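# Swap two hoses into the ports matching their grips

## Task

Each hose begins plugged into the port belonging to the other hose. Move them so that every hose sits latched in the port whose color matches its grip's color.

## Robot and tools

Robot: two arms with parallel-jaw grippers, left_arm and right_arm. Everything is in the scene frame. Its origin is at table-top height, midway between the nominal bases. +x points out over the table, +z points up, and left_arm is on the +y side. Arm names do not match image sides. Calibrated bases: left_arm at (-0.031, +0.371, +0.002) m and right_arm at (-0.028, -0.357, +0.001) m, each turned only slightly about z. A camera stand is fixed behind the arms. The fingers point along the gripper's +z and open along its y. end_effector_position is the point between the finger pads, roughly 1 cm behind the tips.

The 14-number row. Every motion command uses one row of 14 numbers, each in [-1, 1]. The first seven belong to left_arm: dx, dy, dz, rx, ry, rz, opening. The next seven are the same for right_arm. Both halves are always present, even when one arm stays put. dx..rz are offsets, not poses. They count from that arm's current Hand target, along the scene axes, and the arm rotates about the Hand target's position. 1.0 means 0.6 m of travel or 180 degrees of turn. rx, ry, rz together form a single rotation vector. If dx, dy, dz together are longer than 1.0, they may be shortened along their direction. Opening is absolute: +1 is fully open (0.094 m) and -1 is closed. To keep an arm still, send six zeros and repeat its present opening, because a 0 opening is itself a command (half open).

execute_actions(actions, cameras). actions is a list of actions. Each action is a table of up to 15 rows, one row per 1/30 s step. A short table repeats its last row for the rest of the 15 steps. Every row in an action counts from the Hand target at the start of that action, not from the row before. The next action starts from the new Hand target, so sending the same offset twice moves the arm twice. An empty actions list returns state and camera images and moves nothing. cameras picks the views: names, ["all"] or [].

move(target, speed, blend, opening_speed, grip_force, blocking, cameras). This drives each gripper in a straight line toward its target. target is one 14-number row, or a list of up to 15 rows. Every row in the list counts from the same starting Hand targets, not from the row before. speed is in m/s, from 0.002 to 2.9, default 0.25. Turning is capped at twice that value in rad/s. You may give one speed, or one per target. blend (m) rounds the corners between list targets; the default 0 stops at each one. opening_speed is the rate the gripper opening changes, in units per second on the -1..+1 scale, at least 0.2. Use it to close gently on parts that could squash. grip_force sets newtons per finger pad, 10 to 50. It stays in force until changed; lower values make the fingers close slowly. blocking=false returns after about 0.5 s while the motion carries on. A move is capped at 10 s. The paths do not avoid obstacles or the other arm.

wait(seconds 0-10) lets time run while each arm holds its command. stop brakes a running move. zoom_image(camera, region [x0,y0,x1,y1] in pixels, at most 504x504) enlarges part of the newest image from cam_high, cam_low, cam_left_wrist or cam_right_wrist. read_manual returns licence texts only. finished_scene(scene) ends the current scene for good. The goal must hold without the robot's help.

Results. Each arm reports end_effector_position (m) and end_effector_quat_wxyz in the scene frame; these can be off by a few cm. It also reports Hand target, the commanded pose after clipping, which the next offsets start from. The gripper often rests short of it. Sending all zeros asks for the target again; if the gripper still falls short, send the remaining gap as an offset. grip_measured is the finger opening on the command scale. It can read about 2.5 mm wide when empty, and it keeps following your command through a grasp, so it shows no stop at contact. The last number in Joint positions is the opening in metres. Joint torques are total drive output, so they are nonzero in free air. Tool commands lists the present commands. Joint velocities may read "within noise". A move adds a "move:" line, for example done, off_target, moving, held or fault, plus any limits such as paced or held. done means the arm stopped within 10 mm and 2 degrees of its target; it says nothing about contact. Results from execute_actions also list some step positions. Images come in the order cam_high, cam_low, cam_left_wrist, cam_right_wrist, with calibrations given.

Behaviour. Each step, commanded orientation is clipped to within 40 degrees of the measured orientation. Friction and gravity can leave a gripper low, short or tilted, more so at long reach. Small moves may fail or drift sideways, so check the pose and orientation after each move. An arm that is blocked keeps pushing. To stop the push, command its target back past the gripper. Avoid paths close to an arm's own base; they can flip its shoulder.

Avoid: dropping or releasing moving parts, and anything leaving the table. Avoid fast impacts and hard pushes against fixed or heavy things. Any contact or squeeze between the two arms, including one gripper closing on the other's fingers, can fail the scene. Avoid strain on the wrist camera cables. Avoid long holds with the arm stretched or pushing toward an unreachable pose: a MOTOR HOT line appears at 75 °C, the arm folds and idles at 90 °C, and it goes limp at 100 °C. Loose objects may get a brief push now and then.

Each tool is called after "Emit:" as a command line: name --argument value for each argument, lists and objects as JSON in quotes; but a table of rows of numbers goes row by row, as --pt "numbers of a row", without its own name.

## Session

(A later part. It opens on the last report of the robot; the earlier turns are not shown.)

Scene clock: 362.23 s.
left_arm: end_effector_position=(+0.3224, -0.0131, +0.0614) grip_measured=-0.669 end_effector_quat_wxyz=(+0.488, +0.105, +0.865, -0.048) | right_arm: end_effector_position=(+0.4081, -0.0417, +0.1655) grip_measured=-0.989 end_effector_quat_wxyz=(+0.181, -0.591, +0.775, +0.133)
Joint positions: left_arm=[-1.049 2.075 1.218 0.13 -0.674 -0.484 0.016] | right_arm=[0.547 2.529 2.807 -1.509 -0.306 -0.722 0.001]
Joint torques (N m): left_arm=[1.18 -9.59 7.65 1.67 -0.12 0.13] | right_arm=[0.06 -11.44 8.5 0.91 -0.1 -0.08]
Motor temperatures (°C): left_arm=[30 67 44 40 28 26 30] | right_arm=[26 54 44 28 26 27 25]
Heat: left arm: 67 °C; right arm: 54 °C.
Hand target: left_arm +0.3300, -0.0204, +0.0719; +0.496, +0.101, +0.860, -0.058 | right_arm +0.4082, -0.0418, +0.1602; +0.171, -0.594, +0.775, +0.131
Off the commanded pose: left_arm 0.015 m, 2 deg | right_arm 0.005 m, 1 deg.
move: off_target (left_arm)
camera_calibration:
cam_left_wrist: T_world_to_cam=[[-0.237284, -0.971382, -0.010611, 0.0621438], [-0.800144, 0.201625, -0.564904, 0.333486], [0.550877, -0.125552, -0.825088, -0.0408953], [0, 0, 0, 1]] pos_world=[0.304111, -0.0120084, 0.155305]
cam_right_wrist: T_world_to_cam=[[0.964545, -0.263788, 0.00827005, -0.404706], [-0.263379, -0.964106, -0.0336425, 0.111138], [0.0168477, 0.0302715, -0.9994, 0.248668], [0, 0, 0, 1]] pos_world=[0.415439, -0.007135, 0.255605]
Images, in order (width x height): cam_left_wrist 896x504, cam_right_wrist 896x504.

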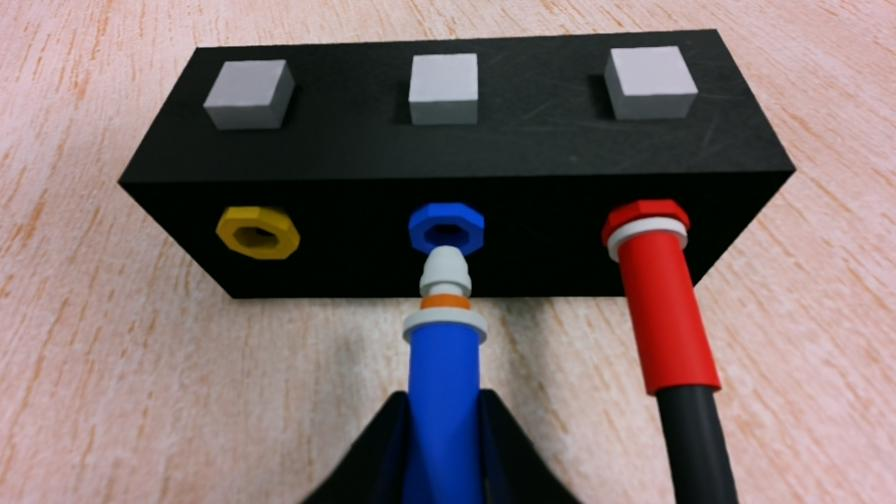

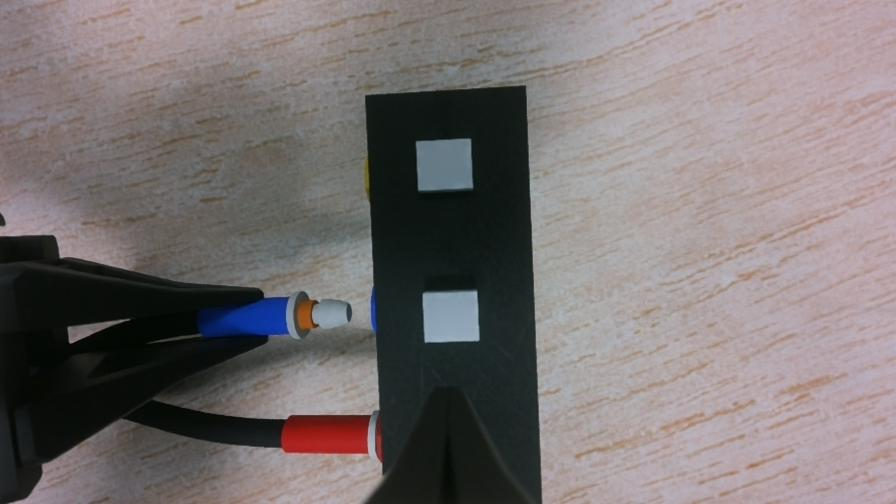

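Emit:
move --target '[0.02,-0.0045,-0.002,0,0,0,-0.85,0,0,0,0,0,0,-1]' --speed 0.04 --cameras '["cam_left_wrist","cam_right_wrist"]'

Emit:
zoom_image --camera "cam_left_wrist" --region '[330, 120, 560, 350]'

Emit:
zoom_image --camera "cam_right_wrist" --region '[180, 240, 420, 370]'

Scene clock: 366.63 s.
left_arm: end_effector_position=(+0.3336, -0.0151, +0.0594) grip_measured=-0.669 end_effector_quat_wxyz=(+0.487, +0.105, +0.866, -0.047) | right_arm: end_effector_position=(+0.4081, -0.0417, +0.1655) grip_measured=-0.989 end_effector_quat_wxyz=(+0.181, -0.591, +0.775, +0.133)
Joint positions: left_arm=[-1.028 2.102 1.254 0.128 -0.658 -0.468 0.016] | right_arm=[0.547 2.529 2.807 -1.509 -0.306 -0.722 0.001]
Joint torques (N m): left_arm=[1.18 -9.72 7.9 1.69 -0.12 0.12] | right_arm=[0.08 -11.41 8.51 0.92 -0.1 -0.08]
Motor temperatures (°C): left_arm=[30 67 44 39 28 26 30] | right_arm=[26 54 44 28 26 27 25]
Heat: left arm: 67 °C; right arm: 54 °C.
Hand target: left_arm +0.3420, -0.0231, +0.0708; +0.496, +0.101, +0.860, -0.058 | right_arm +0.4082, -0.0418, +0.1602; +0.171, -0.594, +0.775, +0.131
Off the commanded pose: left_arm 0.016 m, 2 deg | right_arm 0.005 m, 1 deg.
move: off_target (left_arm)
camera_calibration:
cam_left_wrist: T_world_to_cam=[[-0.237143, -0.971395, -0.0124102, 0.0628516], [-0.801784, 0.202918, -0.562109, 0.342124], [0.548548, -0.12335, -0.82697, -0.0481106], [0, 0, 0, 1]] pos_world=[0.315606, -0.0143038, 0.153305]
cam_right_wrist: T_world_to_cam=[[0.964545, -0.263788, 0.00827005, -0.404706], [-0.263379, -0.964106, -0.0336425, 0.111138], [0.0168477, 0.0302715, -0.9994, 0.248668], [0, 0, 0, 1]] pos_world=[0.415439, -0.007135, 0.255605]
Images, in order (width x height): cam_left_wrist 896x504, cam_right_wrist 896x504.

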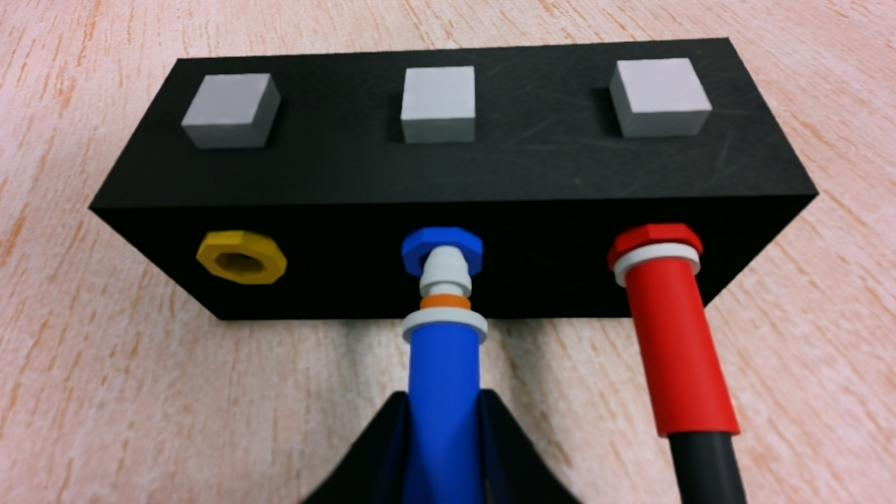

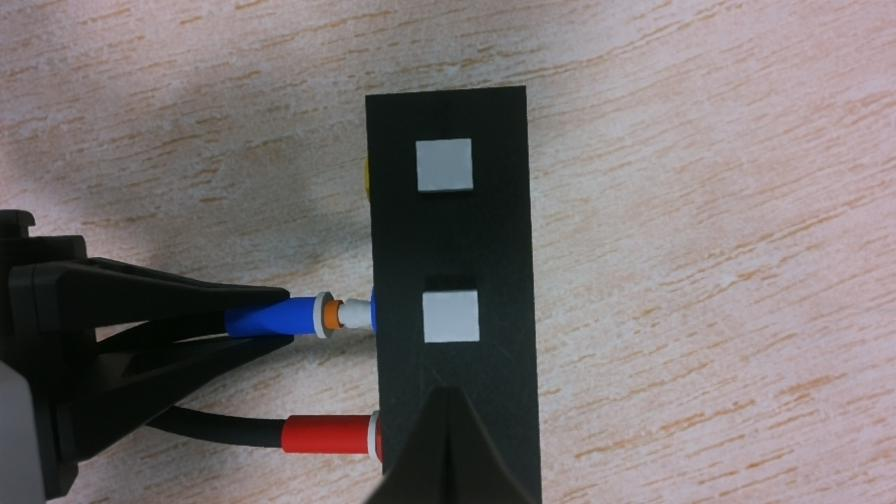

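Scaled by 2.191.

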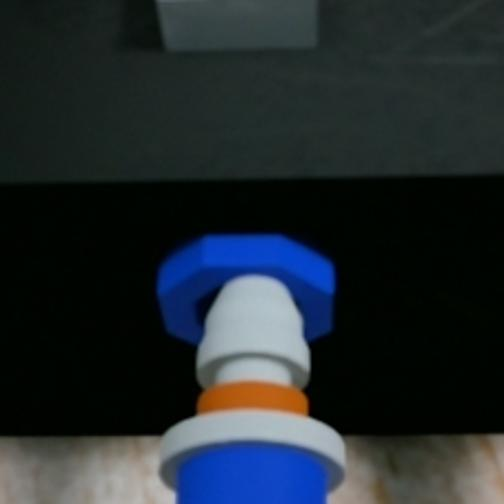

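Scaled by 2.100.

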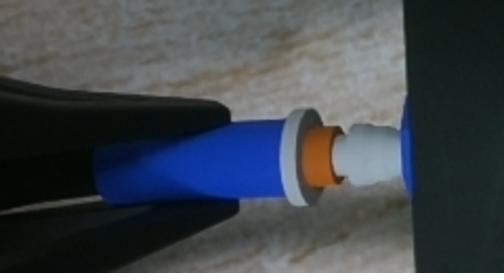

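Emit:
move --pt "0.007 0.001 -0.004 0 0 0 -0.85 0 0 0 0 0 0 -1" --pt "0.037 -0.007 -0.003 0 0 0 -0.85 0 0 0 0 0 0 -1" --speed 0.04 --cameras '["cam_left_wrist","cam_right_wrist"]'

Emit:
zoom_image --camera "cam_right_wrist" --region '[180, 240, 420, 370]'

Scene clock: 371.47 s.
left_arm: end_effector_position=(+0.3442, -0.0163, +0.0558) grip_measured=-0.669 end_effector_quat_wxyz=(+0.478, +0.115, +0.870, -0.034) | right_arm: end_effector_position=(+0.4081, -0.0417, +0.1655) grip_measured=-0.989 end_effector_quat_wxyz=(+0.181, -0.591, +0.775, +0.133)
Joint positions: left_arm=[-1.009 2.134 1.311 0.081 -0.644 -0.443 0.016] | right_arm=[0.547 2.529 2.807 -1.509 -0.306 -0.722 0.001]
Joint torques (N m): left_arm=[2.93 -8.77 8.8 2.08 0.06 0.15] | right_arm=[0.05 -11.44 8.53 0.92 -0.1 -0.08]
Motor temperatures (°C): left_arm=[30 66 45 39 28 26 30] | right_arm=[26 55 44 28 26 27 25]
Heat: left arm: 66 °C; right arm: 55 °C.
Hand target: left_arm +0.3642, -0.0273, +0.0690; +0.496, +0.101, +0.860, -0.058 | right_arm +0.4082, -0.0418, +0.1602; +0.171, -0.594, +0.775, +0.131
Off the commanded pose: left_arm 0.026 m, 4 deg | right_arm 0.005 m, 1 deg.
move: off_target (left_arm)
camera_calibration:
cam_left_wrist: T_world_to_cam=[[-0.241831, -0.969413, -0.0418939, 0.0674311], [-0.80924, 0.225321, -0.542551, 0.350678], [0.535395, -0.0973036, -0.838978, -0.0513437], [0, 0, 0, 1]] pos_world=[0.327579, -0.0186426, 0.15001]
cam_right_wrist: T_world_to_cam=[[0.964545, -0.263788, 0.00827005, -0.404706], [-0.263379, -0.964106, -0.0336425, 0.111138], [0.0168477, 0.0302715, -0.9994, 0.248668], [0, 0, 0, 1]] pos_world=[0.415439, -0.007135, 0.255605]
Images, in order (width x height): cam_left_wrist 896x504, cam_right_wrist 896x504.

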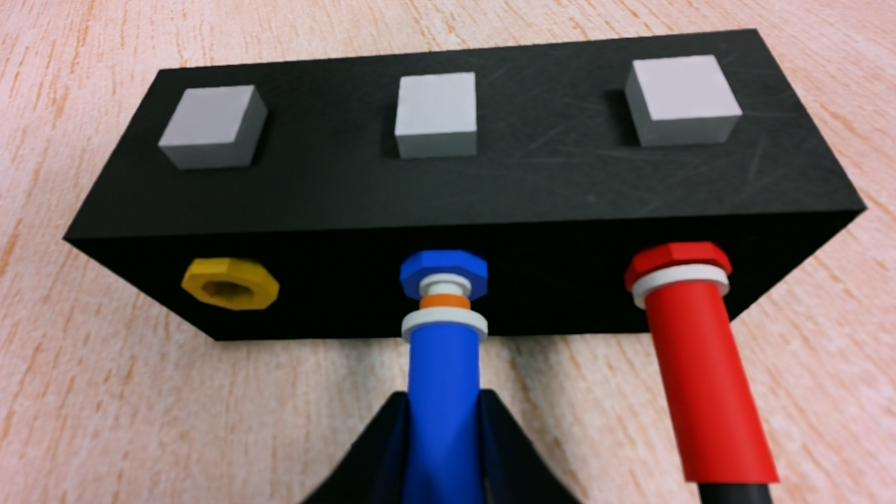

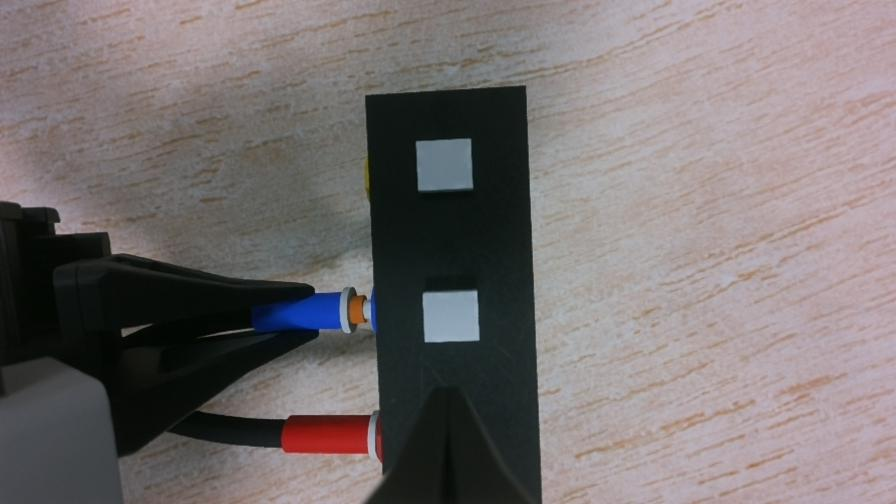

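Scaled by 2.100.

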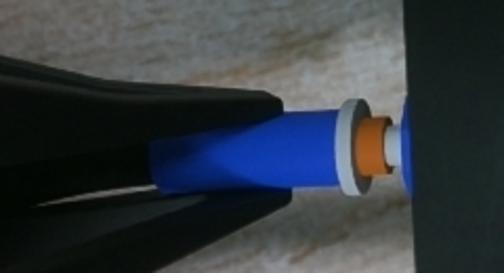

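Emit:
move --target '[0.145,-0.03,0.01,0,0,0,-0.85,0,0,0,0,0,0,-1]' --speed 0.08 --cameras '["cam_left_wrist","cam_right_wrist"]'

Emit:
zoom_image --camera "cam_right_wrist" --region '[180, 240, 420, 370]'

Scene clock: 375.67 s.
left_arm: end_effector_position=(+0.3579, -0.0169, +0.0542) grip_measured=-0.669 end_effector_quat_wxyz=(+0.400, +0.175, +0.899, +0.025) | right_arm: end_effector_position=(+0.4081, -0.0417, +0.1655) grip_measured=-0.989 end_effector_quat_wxyz=(+0.181, -0.591, +0.775, +0.133)
Joint positions: left_arm=[-0.969 2.208 1.579 -0.309 -0.571 -0.381 0.016] | right_arm=[0.547 2.529 2.807 -1.509 -0.306 -0.722 0.001]
Joint torques (N m): left_arm=[10.59 -6.11 10.71 4.01 0.05 0.32] | right_arm=[0.06 -11.43 8.51 0.91 -0.1 -0.08]
Motor temperatures (°C): left_arm=[31 65 46 41 28 26 30] | right_arm=[26 55 44 28 26 27 25]
Heat: left arm: 65 °C; right arm: 55 °C.
Hand target: left_arm +0.4511, -0.0454, +0.0750; +0.496, +0.101, +0.860, -0.058 | right_arm +0.4082, -0.0418, +0.1602; +0.171, -0.594, +0.775, +0.131
Off the commanded pose: left_arm 0.100 m, 17 deg | right_arm 0.005 m, 1 deg.
move: off_target (left_arm)
camera_calibration:
cam_left_wrist: T_world_to_cam=[[-0.302265, -0.937018, -0.175022, 0.0995968], [-0.862729, 0.347003, -0.367815, 0.372696], [0.405383, 0.0398189, -0.913279, -0.00714614], [0, 0, 0, 1]] pos_world=[0.354537, -0.035718, 0.147988]
cam_right_wrist: T_world_to_cam=[[0.964545, -0.263788, 0.00827005, -0.404706], [-0.263379, -0.964106, -0.0336425, 0.111138], [0.0168477, 0.0302715, -0.9994, 0.248668], [0, 0, 0, 1]] pos_world=[0.415439, -0.007135, 0.255605]
Images, in order (width x height): cam_left_wrist 896x504, cam_right_wrist 896x504.

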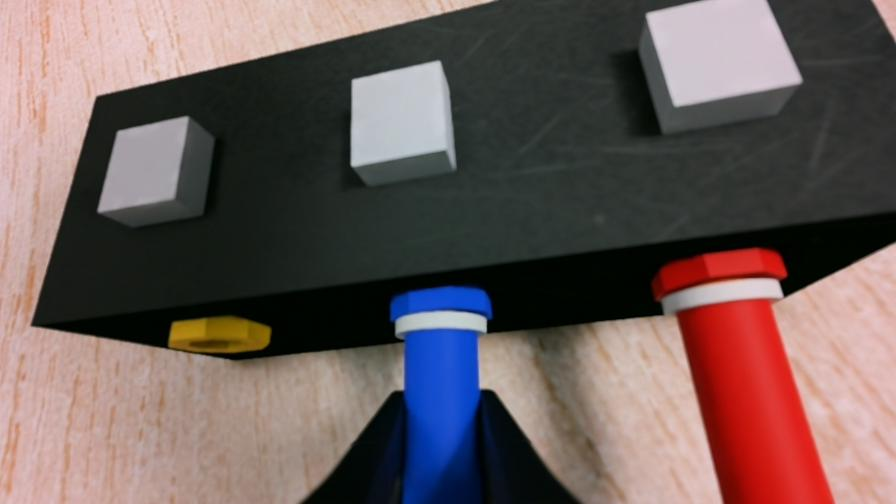

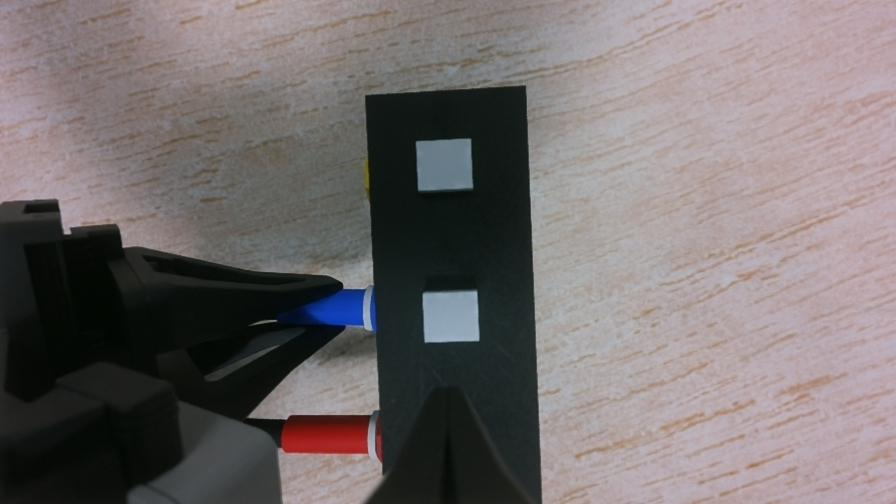

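Scaled by 2.100.

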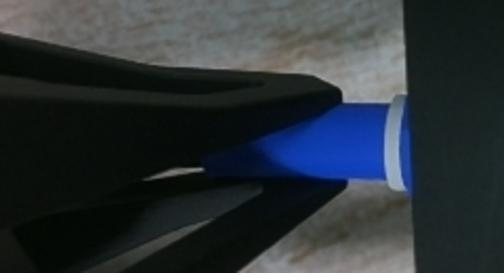

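Emit:
move --target '[-0.185,0.0523,-0.008,0,0,0,-0.85,0,0,0,0,0,0,-1]' --speed 0.12 --cameras '["cam_left_wrist"]'

Scene clock: 379.80 s.
left_arm: end_effector_position=(+0.3509, -0.0205, +0.0529) grip_measured=-0.669 end_effector_quat_wxyz=(+0.488, +0.112, +0.863, -0.068) | right_arm: end_effector_position=(+0.4081, -0.0417, +0.1655) grip_measured=-0.989 end_effector_quat_wxyz=(+0.181, -0.591, +0.775, +0.133)
Joint positions: left_arm=[-0.989 2.143 1.272 0.202 -0.593 -0.426 0.016] | right_arm=[0.547 2.529 2.807 -1.509 -0.306 -0.722 0.001]
Joint torques (N m): left_arm=[-1.72 -14.78 3.34 1.34 -0.75 -0.19] | right_arm=[0.08 -11.44 8.51 0.91 -0.09 -0.07]
Motor temperatures (°C): left_arm=[31 64 46 43 28 26 30] | right_arm=[26 55 45 28 26 27 25]
Heat: left arm: 64 °C; right arm: 55 °C.
Hand target: left_arm +0.3402, -0.0139, +0.0702; +0.496, +0.101, +0.860, -0.058 | right_arm +0.4082, -0.0418, +0.1602; +0.171, -0.594, +0.775, +0.131
Off the commanded pose: left_arm 0.021 m, 2 deg | right_arm 0.005 m, 1 deg.
move: off_target (left_arm)
camera_calibration:
cam_left_wrist: T_world_to_cam=[[-0.268898, -0.963028, 0.0164746, 0.0715125], [-0.794334, 0.212056, -0.569268, 0.351359], [0.544727, -0.166161, -0.821987, -0.0633054], [0, 0, 0, 1]] pos_world=[0.33281, -0.0161582, 0.146803]
Images, in order (width x height): cam_left_wrist 896x504.

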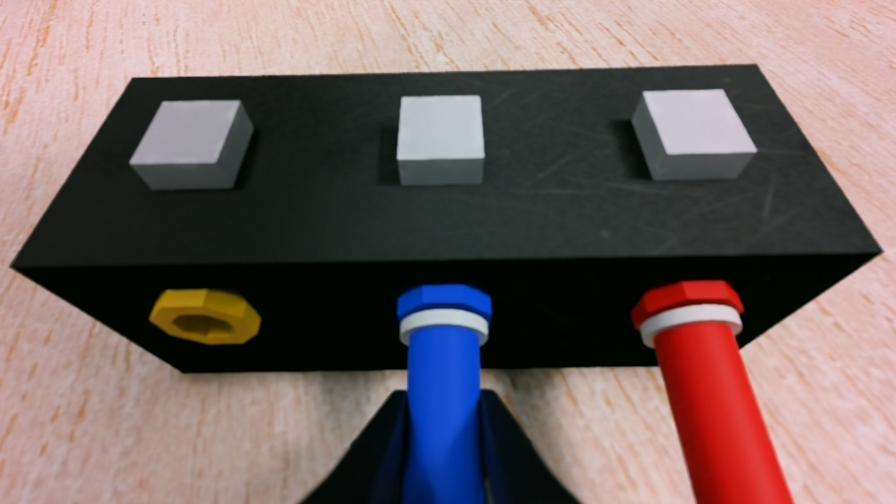

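Latched. Release and retreat.

Emit:
move --pt "0.018 -0.006 0 0 0 0 -0.85 0 0 0 0 0 0 -1" --pt "0.018 -0.006 0 0 0 0 -0.2 0 0 0 0 0 0 -1" --pt "-0.09 0.02 0.065 0 0 0 -0.2 0 0 0.08 0 0 0 -1" --pt "-0.12 0.05 0.15 0 0 0 -0.2 0 0 0.08 0 0 0 -1" --speed '[0.1,0.1,0.1,0.15]' --blend '[0,0,0.01,0]' --cameras '["cam_left_wrist","cam_right_wrist"]'

Scene clock: 385.67 s.
left_arm: end_effector_position=(+0.2692, +0.0182, +0.1434) grip_measured=-0.202 end_effector_quat_wxyz=(+0.484, +0.114, +0.866, -0.044) | right_arm: end_effector_position=(+0.4093, -0.0409, +0.1739) grip_measured=-0.989 end_effector_quat_wxyz=(+0.191, -0.584, +0.777, +0.134)
Joint positions: left_arm=[-1.131 1.75 1.155 -0.187 -0.727 -0.544 0.037] | right_arm=[0.547 2.532 2.843 -1.519 -0.306 -0.704 0.001]
Joint torques (N m): left_arm=[-0.23 -9.95 6.52 1.55 -0.38 -0.11] | right_arm=[-0.01 -18.03 8.1 1.12 -0.12 0.08]
Motor temperatures (°C): left_arm=[31 67 46 42 28 26 30] | right_arm=[26 56 45 28 26 27 25]
Heat: left arm: 67 °C; right arm: 56 °C.
Hand target: left_arm +0.2682, +0.0161, +0.1602; +0.496, +0.101, +0.860, -0.058 | right_arm +0.4081, -0.0418, +0.2083; +0.171, -0.594, +0.775, +0.131
Off the commanded pose: left_arm 0.017 m, 3 deg | right_arm 0.034 m, 3 deg.
elbow stopped short (right arm): the move would have taken joint 3 (elbow) straighter than the controller allows.
move: off_target (left_arm, right_arm); target 2's new opening was sent with left_arm's hand 0.018 m and 2 deg from that target
camera_calibration:
cam_left_wrist: T_world_to_cam=[[-0.24916, -0.968115, -0.0259428, 0.0861494], [-0.800935, 0.221045, -0.556455, 0.329501], [0.544447, -0.117868, -0.830472, 0.0623974], [0, 0, 0, 1]] pos_world=[0.251401, 0.0179226, 0.237407]
cam_right_wrist: T_world_to_cam=[[0.960026, -0.279425, 0.0164979, -0.406015], [-0.278304, -0.95916, -0.0505807, 0.121792], [0.0299577, 0.0439673, -0.998584, 0.252079], [0, 0, 0, 1]] pos_world=[0.416128, -0.00771557, 0.264581]
Images, in order (width x height): cam_left_wrist 896x504, cam_right_wrist 896x504.

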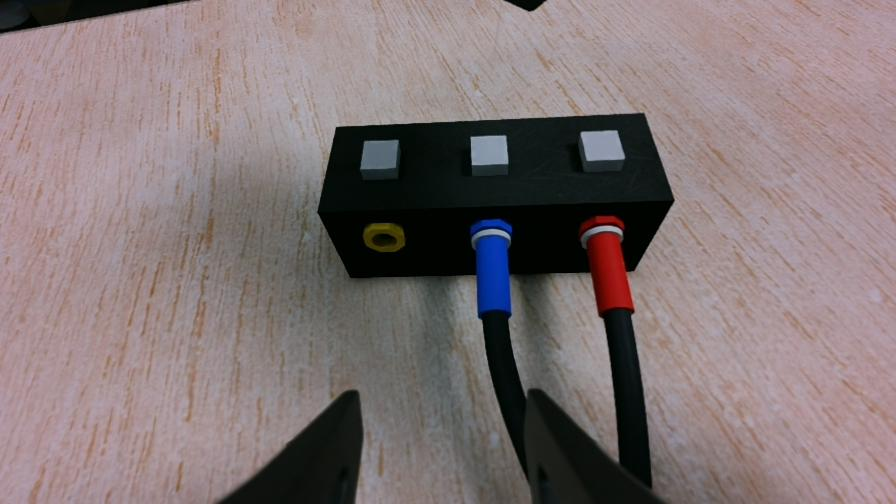

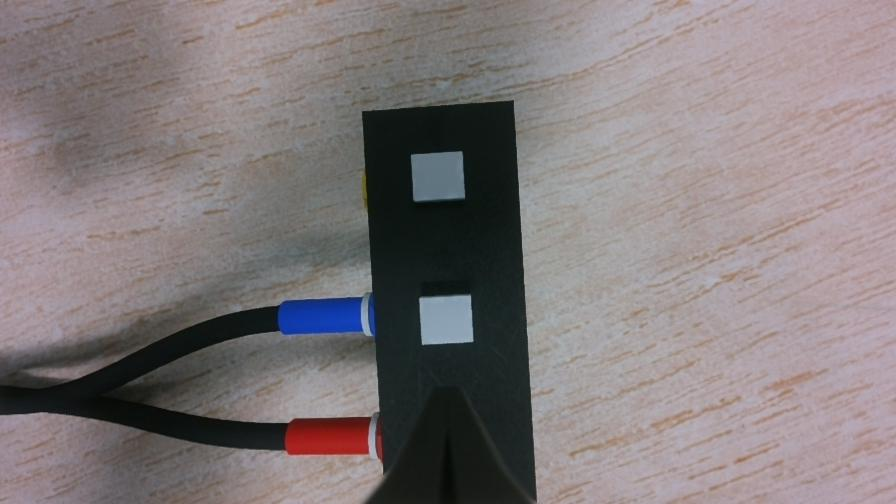

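Done.

Emit:
finished_scene --scene 1

The scene is finished: the task was done.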